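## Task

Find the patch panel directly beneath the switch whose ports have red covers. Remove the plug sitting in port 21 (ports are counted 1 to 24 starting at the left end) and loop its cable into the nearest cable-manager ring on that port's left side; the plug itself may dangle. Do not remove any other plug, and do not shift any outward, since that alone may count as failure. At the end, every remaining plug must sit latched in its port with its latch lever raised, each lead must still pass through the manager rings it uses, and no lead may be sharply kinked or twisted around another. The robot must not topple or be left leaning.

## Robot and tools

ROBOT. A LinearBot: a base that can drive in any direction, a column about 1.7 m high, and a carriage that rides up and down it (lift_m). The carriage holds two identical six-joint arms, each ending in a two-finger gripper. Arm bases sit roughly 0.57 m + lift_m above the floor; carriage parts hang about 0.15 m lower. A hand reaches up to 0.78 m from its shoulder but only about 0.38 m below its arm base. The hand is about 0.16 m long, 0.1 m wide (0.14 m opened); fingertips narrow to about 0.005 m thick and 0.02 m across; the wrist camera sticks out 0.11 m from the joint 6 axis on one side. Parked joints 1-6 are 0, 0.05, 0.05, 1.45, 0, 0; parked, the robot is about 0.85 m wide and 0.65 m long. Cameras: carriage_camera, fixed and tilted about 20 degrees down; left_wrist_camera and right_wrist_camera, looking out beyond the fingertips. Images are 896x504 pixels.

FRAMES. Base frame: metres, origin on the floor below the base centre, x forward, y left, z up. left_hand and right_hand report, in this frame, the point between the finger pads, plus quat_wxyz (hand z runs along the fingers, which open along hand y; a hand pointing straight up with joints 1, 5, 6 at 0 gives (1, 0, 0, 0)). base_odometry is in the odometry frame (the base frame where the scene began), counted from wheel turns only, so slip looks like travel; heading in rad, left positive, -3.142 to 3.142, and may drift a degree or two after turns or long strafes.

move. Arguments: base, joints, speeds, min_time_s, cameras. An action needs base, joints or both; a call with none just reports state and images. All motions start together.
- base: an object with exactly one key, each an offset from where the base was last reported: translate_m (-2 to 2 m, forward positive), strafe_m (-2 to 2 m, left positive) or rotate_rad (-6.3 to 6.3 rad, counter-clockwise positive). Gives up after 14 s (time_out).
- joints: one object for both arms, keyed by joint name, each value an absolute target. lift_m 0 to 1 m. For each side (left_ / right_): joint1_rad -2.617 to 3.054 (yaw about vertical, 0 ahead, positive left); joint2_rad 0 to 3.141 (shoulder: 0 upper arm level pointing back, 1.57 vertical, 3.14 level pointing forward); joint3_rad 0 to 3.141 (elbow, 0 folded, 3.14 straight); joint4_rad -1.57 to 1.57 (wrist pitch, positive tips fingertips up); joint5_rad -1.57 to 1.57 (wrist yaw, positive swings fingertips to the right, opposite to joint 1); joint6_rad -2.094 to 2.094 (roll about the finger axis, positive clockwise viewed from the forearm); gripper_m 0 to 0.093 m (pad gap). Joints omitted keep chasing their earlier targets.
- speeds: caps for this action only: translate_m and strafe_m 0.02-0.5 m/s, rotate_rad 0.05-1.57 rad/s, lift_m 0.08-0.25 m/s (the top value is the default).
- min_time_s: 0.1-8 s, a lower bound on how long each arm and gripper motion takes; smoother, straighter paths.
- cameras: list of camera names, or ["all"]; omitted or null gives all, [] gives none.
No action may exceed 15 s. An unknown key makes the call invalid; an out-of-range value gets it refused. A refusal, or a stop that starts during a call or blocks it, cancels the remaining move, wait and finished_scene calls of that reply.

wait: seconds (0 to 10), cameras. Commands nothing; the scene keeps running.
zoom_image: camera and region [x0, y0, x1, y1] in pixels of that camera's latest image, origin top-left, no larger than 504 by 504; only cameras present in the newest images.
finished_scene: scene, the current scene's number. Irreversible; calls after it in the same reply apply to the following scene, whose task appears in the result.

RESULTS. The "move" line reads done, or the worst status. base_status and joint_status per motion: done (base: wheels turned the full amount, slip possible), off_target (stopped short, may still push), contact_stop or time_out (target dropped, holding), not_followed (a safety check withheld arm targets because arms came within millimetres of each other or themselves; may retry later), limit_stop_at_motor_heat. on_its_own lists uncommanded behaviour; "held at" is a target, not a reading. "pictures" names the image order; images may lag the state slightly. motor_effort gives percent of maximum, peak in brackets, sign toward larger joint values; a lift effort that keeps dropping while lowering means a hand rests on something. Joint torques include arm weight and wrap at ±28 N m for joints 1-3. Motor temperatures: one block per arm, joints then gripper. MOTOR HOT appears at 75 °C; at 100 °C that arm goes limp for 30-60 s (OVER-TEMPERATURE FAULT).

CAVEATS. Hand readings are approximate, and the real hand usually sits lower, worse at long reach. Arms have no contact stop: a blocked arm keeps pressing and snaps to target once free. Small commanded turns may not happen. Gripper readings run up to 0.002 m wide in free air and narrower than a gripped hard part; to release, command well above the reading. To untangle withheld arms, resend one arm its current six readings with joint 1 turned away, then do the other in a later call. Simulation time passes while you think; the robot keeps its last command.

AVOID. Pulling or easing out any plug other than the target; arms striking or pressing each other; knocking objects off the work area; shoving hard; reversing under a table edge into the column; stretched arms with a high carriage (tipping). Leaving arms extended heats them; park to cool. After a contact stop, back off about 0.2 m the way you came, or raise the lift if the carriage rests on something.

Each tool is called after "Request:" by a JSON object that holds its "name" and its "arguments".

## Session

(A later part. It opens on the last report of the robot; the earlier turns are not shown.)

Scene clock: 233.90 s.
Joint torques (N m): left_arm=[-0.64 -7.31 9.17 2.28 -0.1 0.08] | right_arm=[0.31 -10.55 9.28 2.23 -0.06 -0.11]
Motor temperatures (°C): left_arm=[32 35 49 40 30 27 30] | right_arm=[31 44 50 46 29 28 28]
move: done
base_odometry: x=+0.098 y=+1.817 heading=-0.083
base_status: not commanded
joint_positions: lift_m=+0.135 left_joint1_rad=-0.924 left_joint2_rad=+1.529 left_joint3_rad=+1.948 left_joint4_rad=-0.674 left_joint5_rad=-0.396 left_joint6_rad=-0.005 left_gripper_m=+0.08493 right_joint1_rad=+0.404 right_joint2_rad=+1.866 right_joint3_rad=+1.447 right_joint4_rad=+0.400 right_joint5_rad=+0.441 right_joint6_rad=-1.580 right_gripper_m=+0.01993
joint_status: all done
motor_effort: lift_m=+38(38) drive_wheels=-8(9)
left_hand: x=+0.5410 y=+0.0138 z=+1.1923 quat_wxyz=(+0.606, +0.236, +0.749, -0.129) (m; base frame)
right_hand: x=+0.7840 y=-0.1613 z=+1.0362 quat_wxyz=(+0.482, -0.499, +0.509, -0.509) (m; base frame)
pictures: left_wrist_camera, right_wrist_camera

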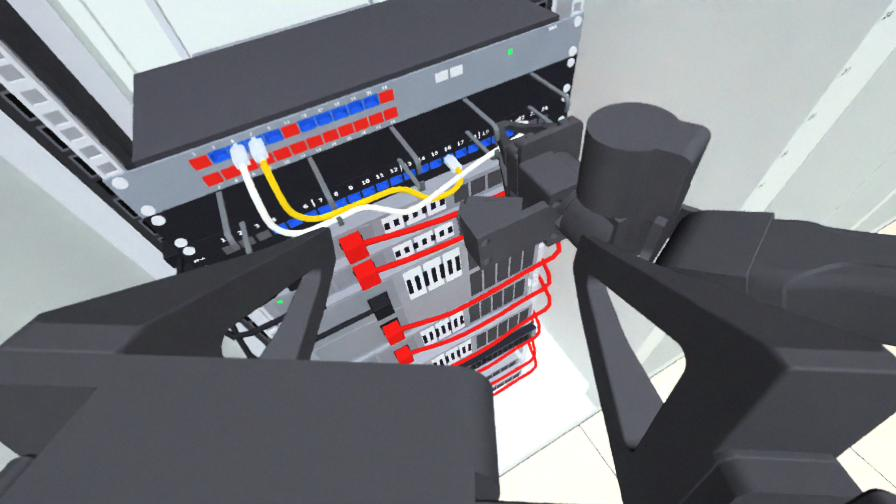

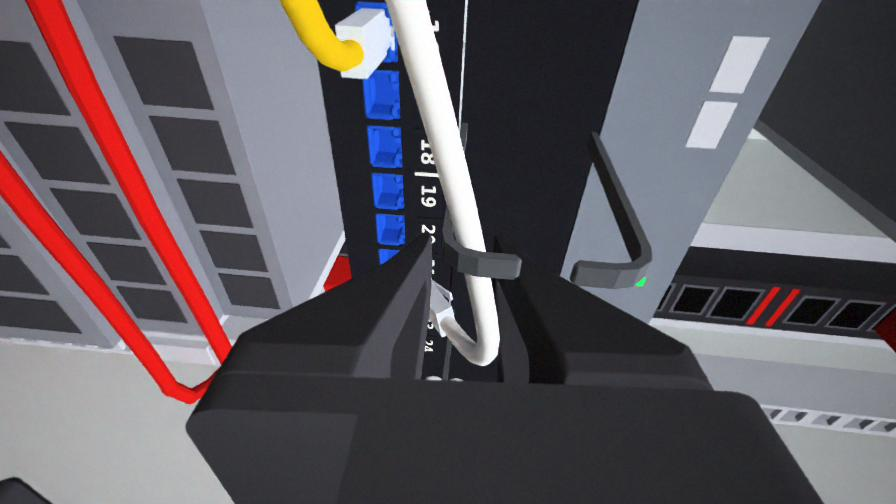

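Request:
{"name": "move", "arguments": {"joints": {"right_gripper_m": 0.055}, "min_time_s": 2.0, "cameras": ["left_wrist_camera", "right_wrist_camera"]}}

Request:
{"name": "zoom_image", "arguments": {"camera": "right_wrist_camera", "region": [320, 0, 720, 400]}}

Request:
{"name": "zoom_image", "arguments": {"camera": "left_wrist_camera", "region": [440, 70, 600, 190]}}

Scene clock: 236.70 s.
Joint torques (N m): left_arm=[-0.65 -7.47 9.31 2.27 -0.04 0.11] | right_arm=[0.36 -10.55 9.29 2.33 -0.11 -0.11]
Motor temperatures (°C): left_arm=[32 35 49 40 30 27 30] | right_arm=[31 44 49 46 29 28 28]
move: done
base_odometry: x=+0.098 y=+1.817 heading=-0.083
base_status: not commanded
joint_positions: lift_m=+0.135 left_joint1_rad=-0.924 left_joint2_rad=+1.529 left_joint3_rad=+1.948 left_joint4_rad=-0.674 left_joint5_rad=-0.396 left_joint6_rad=-0.005 left_gripper_m=+0.08493 right_joint1_rad=+0.404 right_joint2_rad=+1.866 right_joint3_rad=+1.447 right_joint4_rad=+0.392 right_joint5_rad=+0.446 right_joint6_rad=-1.580 right_gripper_m=+0.05491
joint_status: all done
motor_effort: lift_m=+38(38) drive_wheels=-8(8)
left_hand: x=+0.5410 y=+0.0138 z=+1.1923 quat_wxyz=(+0.606, +0.236, +0.749, -0.129) (m; base frame)
right_hand: x=+0.7840 y=-0.1624 z=+1.0343 quat_wxyz=(+0.478, -0.500, +0.512, -0.509) (m; base frame)
pictures: left_wrist_camera, right_wrist_camera

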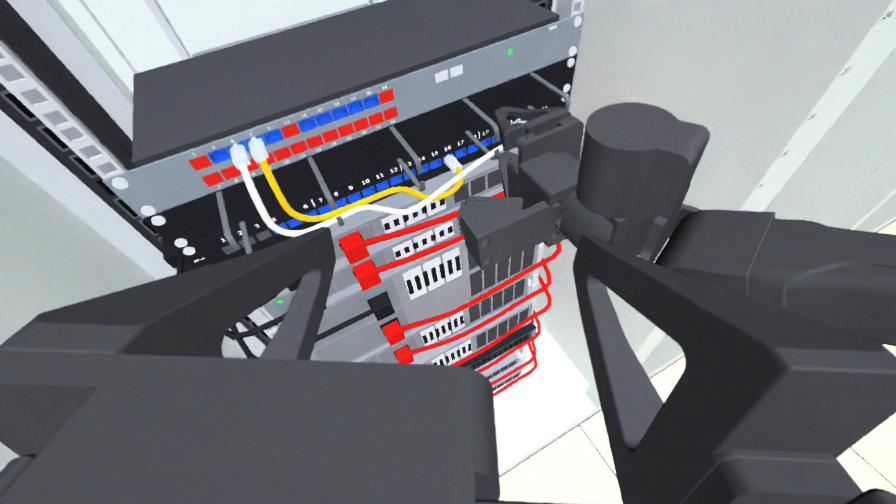

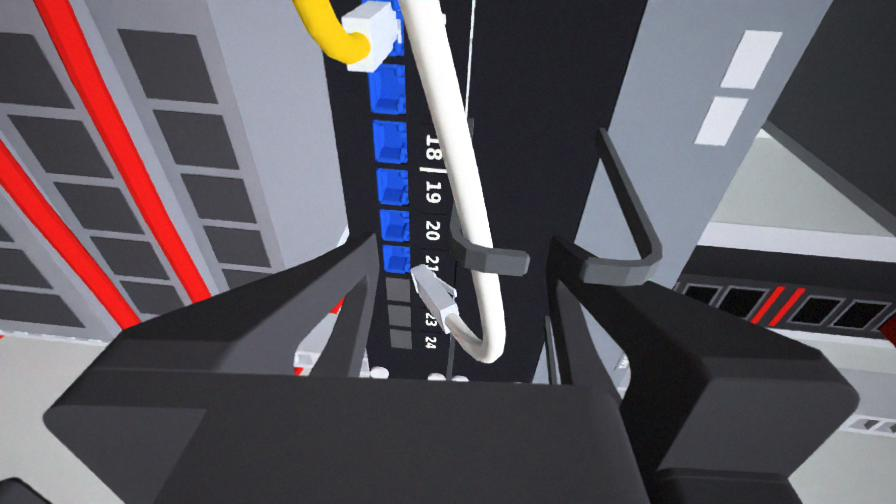

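Scaled by 1.260 from the camera's 896x504 image, which has a finer 1280x720 frame.

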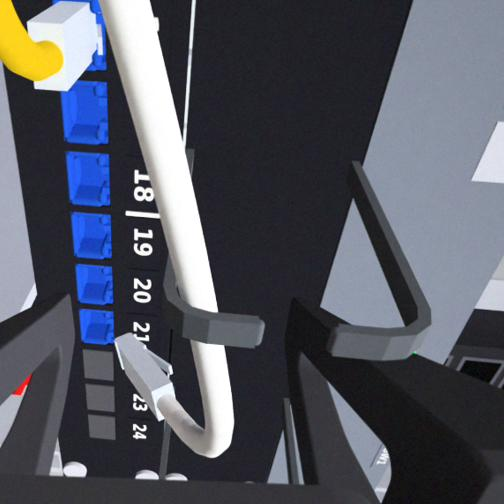

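Scaled by 3.150 from the camera's 896x504 image, which has a finer 1280x720 frame.

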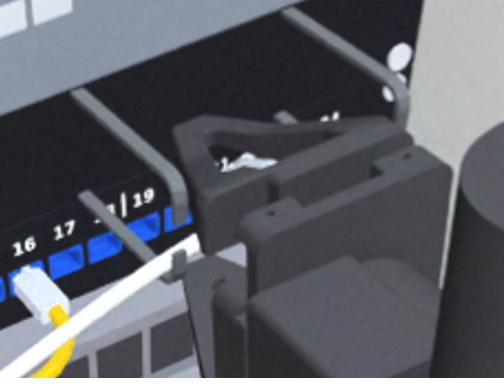

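Request:
{"name": "move", "arguments": {"base": {"translate_m": -0.10}, "speeds": {"translate_m": 0.05}, "cameras": ["left_wrist_camera", "right_wrist_camera"]}}

Request:
{"name": "zoom_image", "arguments": {"camera": "right_wrist_camera", "region": [320, 0, 640, 320]}}

Request:
{"name": "zoom_image", "arguments": {"camera": "left_wrist_camera", "region": [340, 60, 600, 240]}}

Scene clock: 240.43 s.
Joint torques (N m): left_arm=[-0.53 -7.47 9.37 2.29 -0.09 0.11] | right_arm=[0.35 -10.58 9.22 2.26 -0.06 -0.11]
Motor temperatures (°C): left_arm=[32 35 49 40 30 27 30] | right_arm=[31 44 49 47 29 28 28]
move: done
base_odometry: x=-0.002 y=+1.825 heading=-0.083
base_status: done
joint_positions: lift_m=+0.135 left_joint1_rad=-0.925 left_joint2_rad=+1.529 left_joint3_rad=+1.948 left_joint4_rad=-0.674 left_joint5_rad=-0.396 left_joint6_rad=-0.005 left_gripper_m=+0.08493 right_joint1_rad=+0.404 right_joint2_rad=+1.866 right_joint3_rad=+1.447 right_joint4_rad=+0.398 right_joint5_rad=+0.441 right_joint6_rad=-1.580 right_gripper_m=+0.05492
joint_status: not commanded
motor_effort: lift_m=+37(38) drive_wheels=-3(11)
left_hand: x=+0.5409 y=+0.0137 z=+1.1923 quat_wxyz=(+0.606, +0.237, +0.749, -0.130) (m; base frame)
right_hand: x=+0.7841 y=-0.1615 z=+1.0356 quat_wxyz=(+0.482, -0.500, +0.510, -0.509) (m; base frame)
pictures: left_wrist_camera, right_wrist_camera

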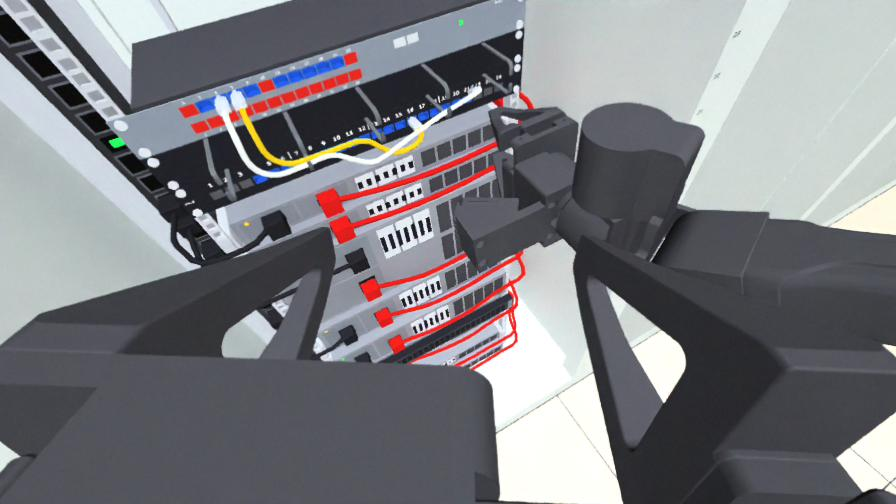

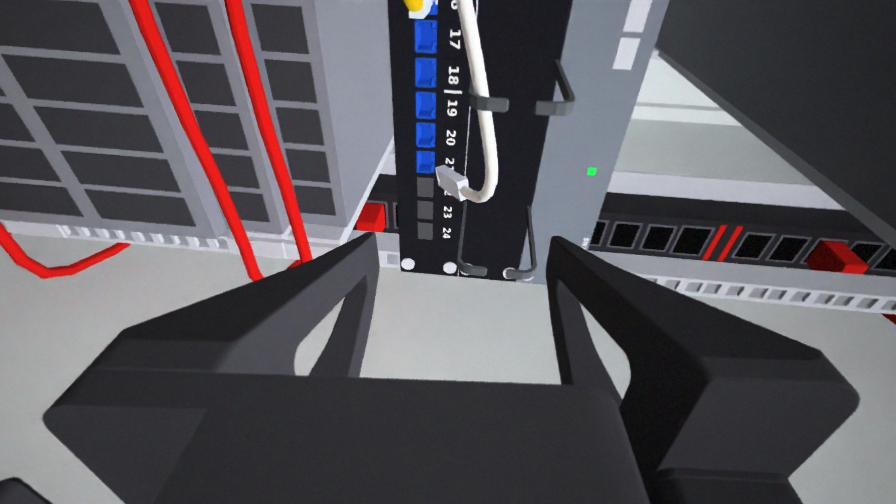

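Scaled by 1.575 from the camera's 896x504 image, which has a finer 1280x720 frame.

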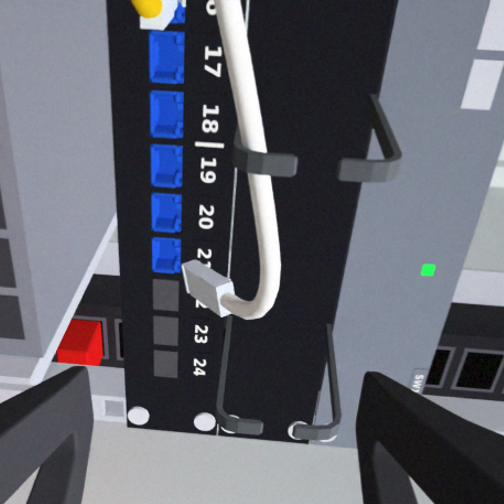

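Scaled by 1.938 from the camera's 896x504 image, which has a finer 1280x720 frame.

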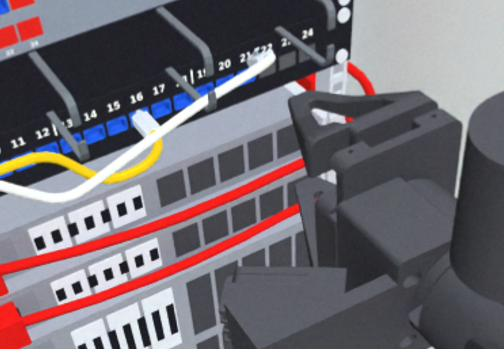

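Request:
{"name": "move", "arguments": {"joints": {"right_joint6_rad": 0.0}, "cameras": ["right_wrist_camera"]}}

Request:
{"name": "zoom_image", "arguments": {"camera": "right_wrist_camera", "region": [300, 60, 660, 300]}}

Scene clock: 244.47 s.
Joint torques (N m): left_arm=[-0.44 -7.38 9.24 2.26 -0.04 0.09] | right_arm=[0.34 -10.5 9.25 2.22 -0.05 -0.02]
Motor temperatures (°C): left_arm=[32 35 48 40 30 27 30] | right_arm=[31 44 49 47 29 28 28]
move: done
base_odometry: x=-0.002 y=+1.825 heading=-0.083
base_status: not commanded
joint_positions: lift_m=+0.135 left_joint1_rad=-0.925 left_joint2_rad=+1.529 left_joint3_rad=+1.948 left_joint4_rad=-0.674 left_joint5_rad=-0.396 left_joint6_rad=-0.005 left_gripper_m=+0.08493 right_joint1_rad=+0.404 right_joint2_rad=+1.866 right_joint3_rad=+1.447 right_joint4_rad=+0.398 right_joint5_rad=+0.441 right_joint6_rad=-0.014 right_gripper_m=+0.05493
joint_status: all done
motor_effort: lift_m=+38(38) drive_wheels=-2(3)
left_hand: x=+0.5409 y=+0.0137 z=+1.1923 quat_wxyz=(+0.606, +0.237, +0.749, -0.130) (m; base frame)
right_hand: x=+0.7841 y=-0.1615 z=+1.0356 quat_wxyz=(+0.700, +0.005, +0.714, -0.021) (m; base frame)
pictures: right_wrist_camera

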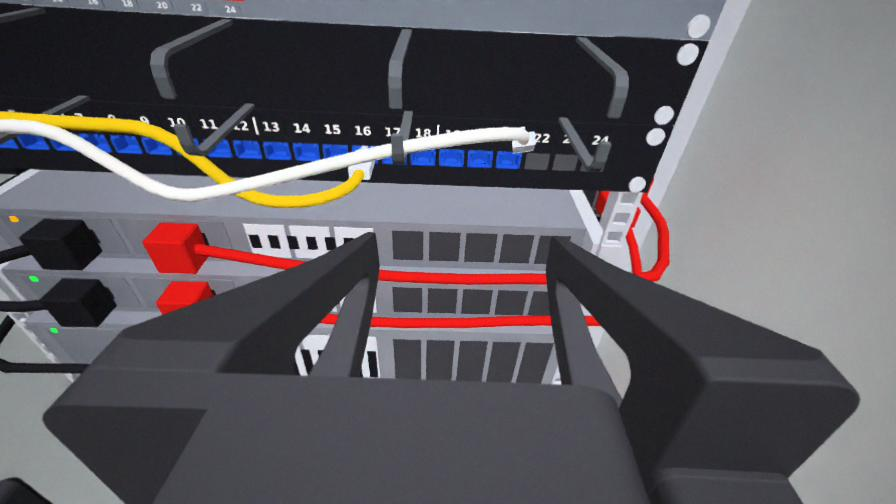

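Scaled by 1.400 from the camera's 896x504 image, which has a finer 1280x720 frame.

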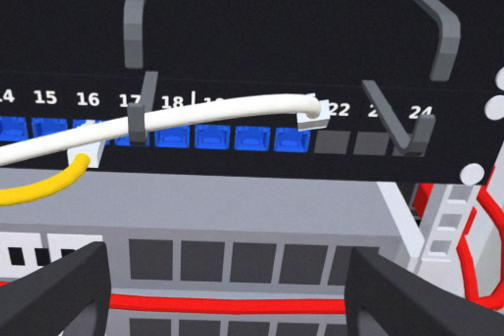

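Request:
{"name": "move", "arguments": {"joints": {"lift_m": 0.21, "right_gripper_m": 0.09}, "speeds": {"lift_m": 0.15}, "cameras": ["right_wrist_camera", "left_wrist_camera"]}}

Request:
{"name": "zoom_image", "arguments": {"camera": "right_wrist_camera", "region": [380, 120, 620, 280]}}

Request:
{"name": "zoom_image", "arguments": {"camera": "right_wrist_camera", "region": [180, 120, 420, 280]}}

Request:
{"name": "zoom_image", "arguments": {"camera": "right_wrist_camera", "region": [0, 80, 240, 240]}}

Scene clock: 246.57 s.
Joint torques (N m): left_arm=[-0.59 -7.57 9.1 2.22 -0.03 0.1] | right_arm=[0.35 -10.7 9.18 2.08 -0.04 -0.04]
Motor temperatures (°C): left_arm=[32 35 48 40 30 27 30] | right_arm=[31 44 49 47 29 28 28]
move: done
base_odometry: x=-0.002 y=+1.825 heading=-0.083
base_status: not commanded
joint_positions: lift_m=+0.210 left_joint1_rad=-0.925 left_joint2_rad=+1.529 left_joint3_rad=+1.948 left_joint4_rad=-0.669 left_joint5_rad=-0.396 left_joint6_rad=-0.005 left_gripper_m=+0.08493 right_joint1_rad=+0.404 right_joint2_rad=+1.867 right_joint3_rad=+1.448 right_joint4_rad=+0.407 right_joint5_rad=+0.439 right_joint6_rad=-0.011 right_gripper_m=+0.08992
joint_status: all done
motor_effort: lift_m=+38(47) drive_wheels=+0(3)
left_hand: x=+0.5412 y=+0.0133 z=+1.2682 quat_wxyz=(+0.607, +0.236, +0.748, -0.131) (m; base frame)
right_hand: x=+0.7844 y=-0.1612 z=+1.1125 quat_wxyz=(+0.703, +0.007, +0.711, -0.018) (m; base frame)
pictures: left_wrist_camera, right_wrist_camera

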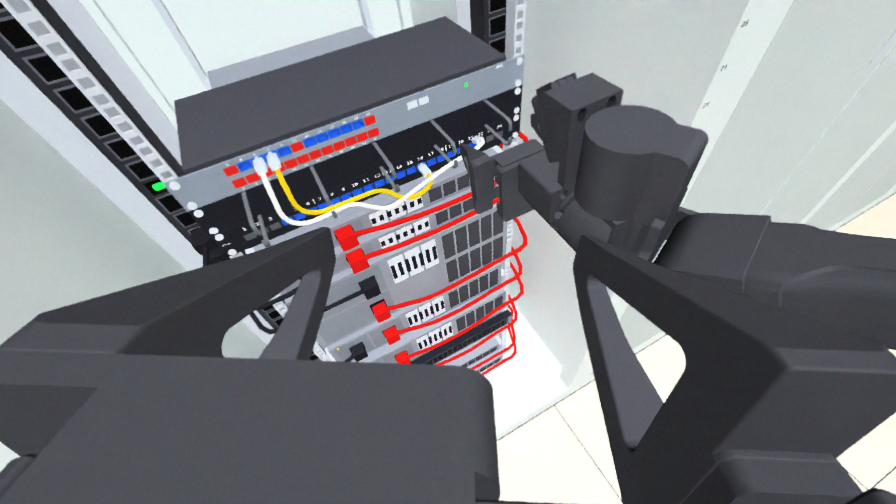

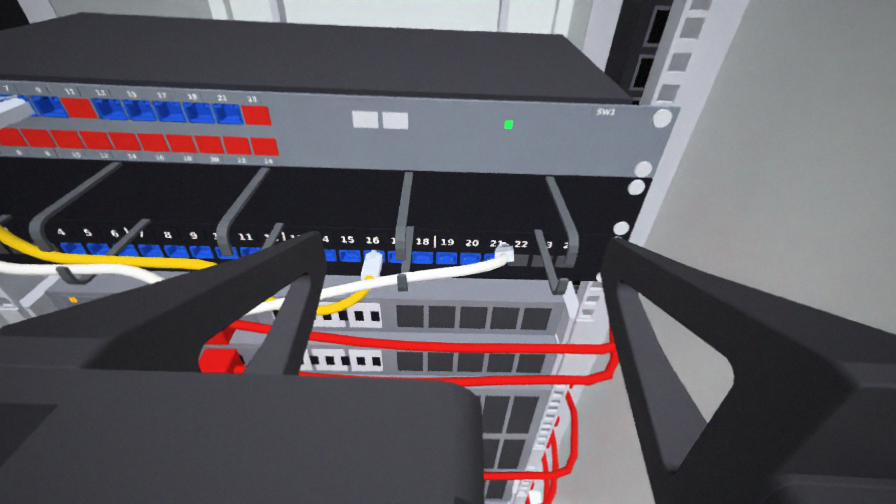

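Scaled by 2.100 from the camera's 896x504 image, which has a finer 1280x720 frame.

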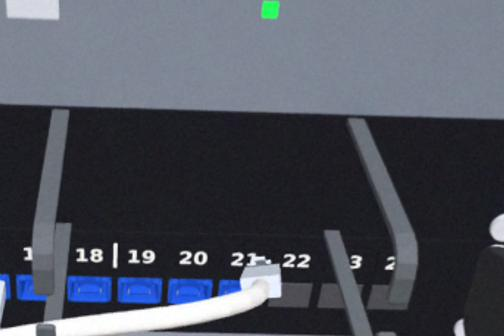

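Scaled by 2.100 from the camera's 896x504 image, which has a finer 1280x720 frame.

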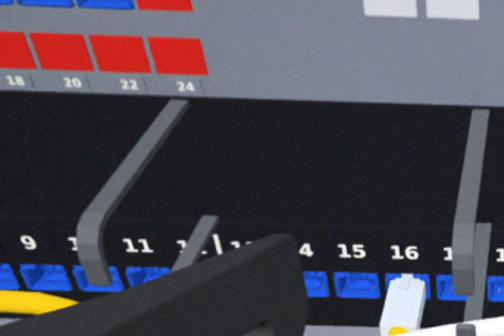

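Scaled by 2.100 from the camera's 896x504 image, which has a finer 1280x720 frame.

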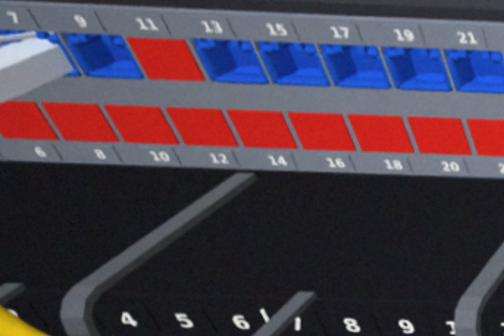

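Request:
{"name": "zoom_image", "arguments": {"camera": "right_wrist_camera", "region": [0, 180, 200, 320]}}

Request:
{"name": "zoom_image", "arguments": {"camera": "left_wrist_camera", "region": [220, 120, 500, 260]}}

Scaled by 2.520 from the camera's 896x504 image, which has a finer 1280x720 frame.

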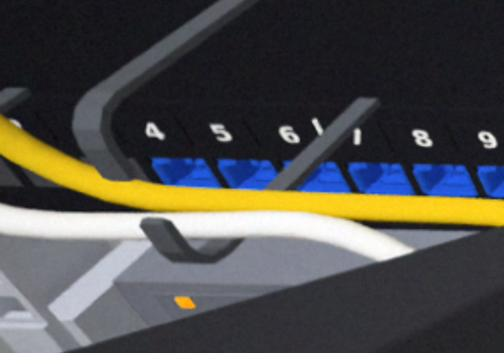

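Scaled by 1.800 from the camera's 896x504 image, which has a finer 1280x720 frame.

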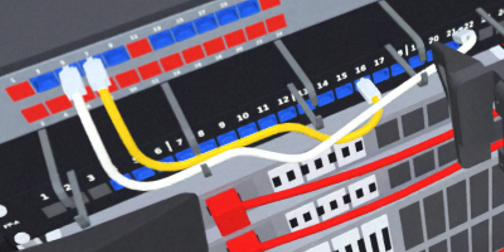

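Request:
{"name": "move", "arguments": {"joints": {"lift_m": 0.16, "right_joint6_rad": 1.57}, "speeds": {"lift_m": 0.15}, "cameras": ["right_wrist_camera"]}}

Request:
{"name": "zoom_image", "arguments": {"camera": "right_wrist_camera", "region": [300, 0, 620, 300]}}

Scene clock: 250.40 s.
Joint torques (N m): left_arm=[-0.49 -7.35 8.95 2.31 -0.09 0.1] | right_arm=[0.36 -10.58 8.99 2.07 -0.03 -0.11]
Motor temperatures (°C): left_arm=[32 36 48 40 30 27 30] | right_arm=[31 44 49 47 28 28 28]
move: done
base_odometry: x=-0.002 y=+1.825 heading=-0.083
base_status: not commanded
joint_positions: lift_m=+0.160 left_joint1_rad=-0.925 left_joint2_rad=+1.529 left_joint3_rad=+1.951 left_joint4_rad=-0.676 left_joint5_rad=-0.396 left_joint6_rad=-0.005 left_gripper_m=+0.08493 right_joint1_rad=+0.404 right_joint2_rad=+1.867 right_joint3_rad=+1.449 right_joint4_rad=+0.404 right_joint5_rad=+0.439 right_joint6_rad=+1.556 right_gripper_m=+0.08992
joint_status: all done
motor_effort: lift_m=+39(41) drive_wheels=+1(3)
left_hand: x=+0.5408 y=+0.0138 z=+1.2178 quat_wxyz=(+0.606, +0.236, +0.748, -0.130) (m; base frame)
right_hand: x=+0.7845 y=-0.1610 z=+1.0622 quat_wxyz=(+0.511, +0.507, +0.499, +0.483) (m; base frame)
pictures: right_wrist_camera

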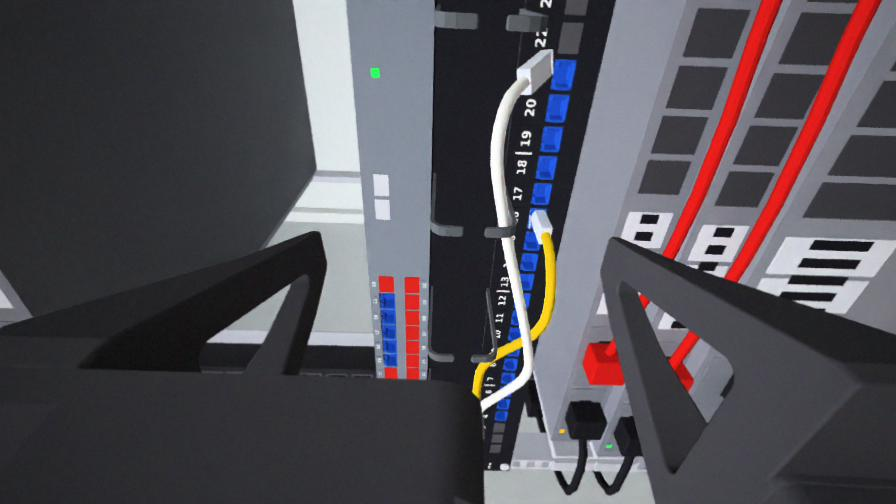

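Scaled by 1.575 from the camera's 896x504 image, which has a finer 1280x720 frame.

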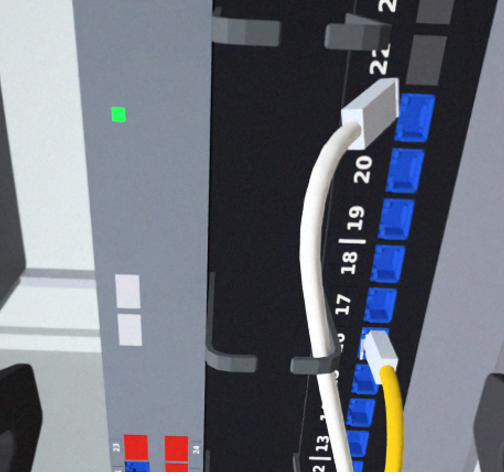

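Request:
{"name": "move", "arguments": {"base": {"translate_m": -0.2}, "speeds": {"translate_m": 0.25}, "cameras": ["left_wrist_camera", "carriage_camera"]}}

Request:
{"name": "zoom_image", "arguments": {"camera": "left_wrist_camera", "region": [200, 40, 480, 220]}}

Request:
{"name": "zoom_image", "arguments": {"camera": "carriage_camera", "region": [350, 160, 570, 270]}}

Scene clock: 254.07 s.
Joint torques (N m): left_arm=[-0.36 -7.51 8.92 2.22 -0.05 0.1] | right_arm=[0.31 -10.63 8.98 2.1 -0.03 -0.12]
Motor temperatures (°C): left_arm=[32 36 49 41 30 27 30] | right_arm=[31 43 50 47 28 28 28]
move: done
base_odometry: x=-0.201 y=+1.841 heading=-0.083
base_status: done
joint_positions: lift_m=+0.160 left_joint1_rad=-0.927 left_joint2_rad=+1.529 left_joint3_rad=+1.951 left_joint4_rad=-0.676 left_joint5_rad=-0.396 left_joint6_rad=-0.005 left_gripper_m=+0.08493 right_joint1_rad=+0.404 right_joint2_rad=+1.867 right_joint3_rad=+1.449 right_joint4_rad=+0.405 right_joint5_rad=+0.439 right_joint6_rad=+1.558 right_gripper_m=+0.08992
joint_status: not commanded
motor_effort: lift_m=+40(40) drive_wheels=-2(13)
left_hand: x=+0.5402 y=+0.0132 z=+1.2178 quat_wxyz=(+0.606, +0.237, +0.748, -0.130) (m; base frame)
right_hand: x=+0.7845 y=-0.1610 z=+1.0623 quat_wxyz=(+0.510, +0.507, +0.499, +0.484) (m; base frame)
pictures: carriage_camera, left_wrist_camera

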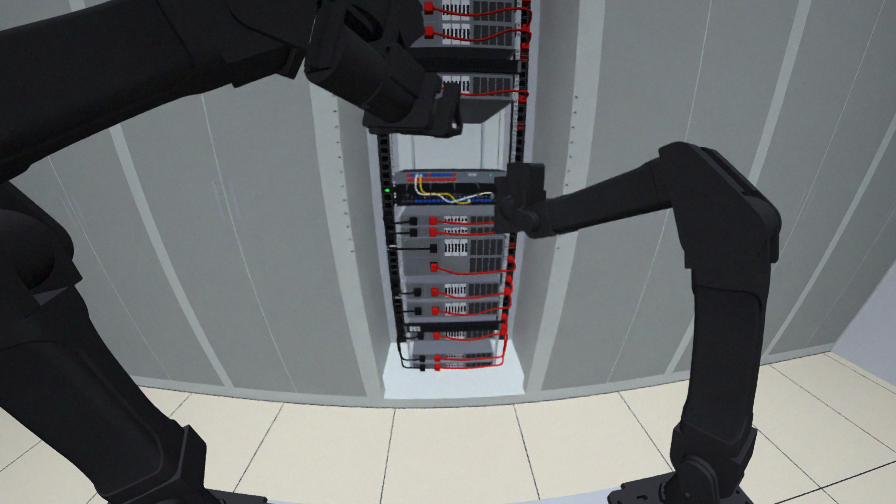

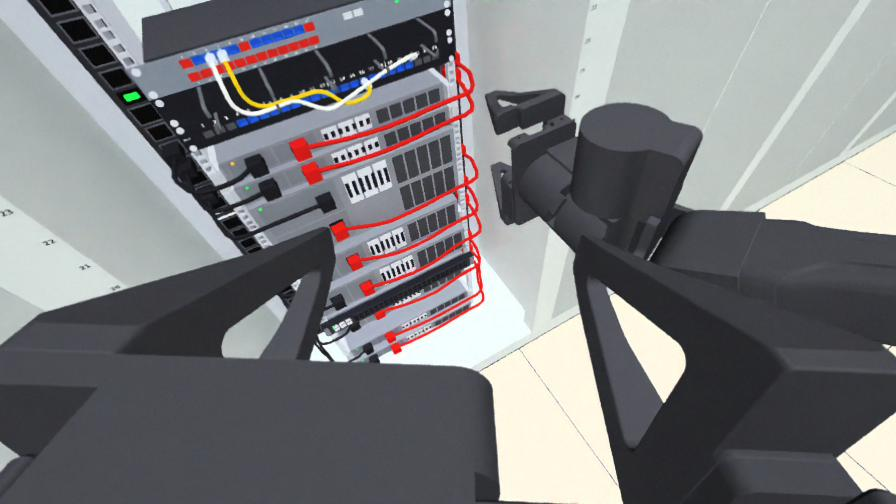

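Scaled by 1.800 from the camera's 896x504 image, which has a finer 1280x720 frame.

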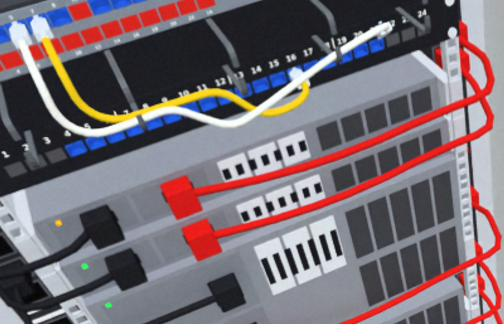

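Scaled by 2.291 from the camera's 896x504 image, which has a finer 1280x720 frame.

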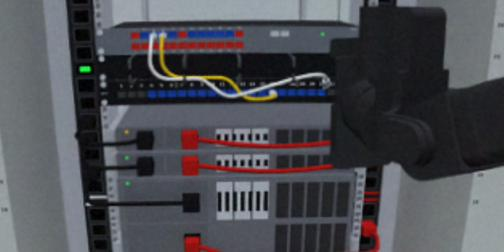

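Request:
{"name": "finished_scene", "arguments": {"scene": 1}}

The scene is finished: the task was done.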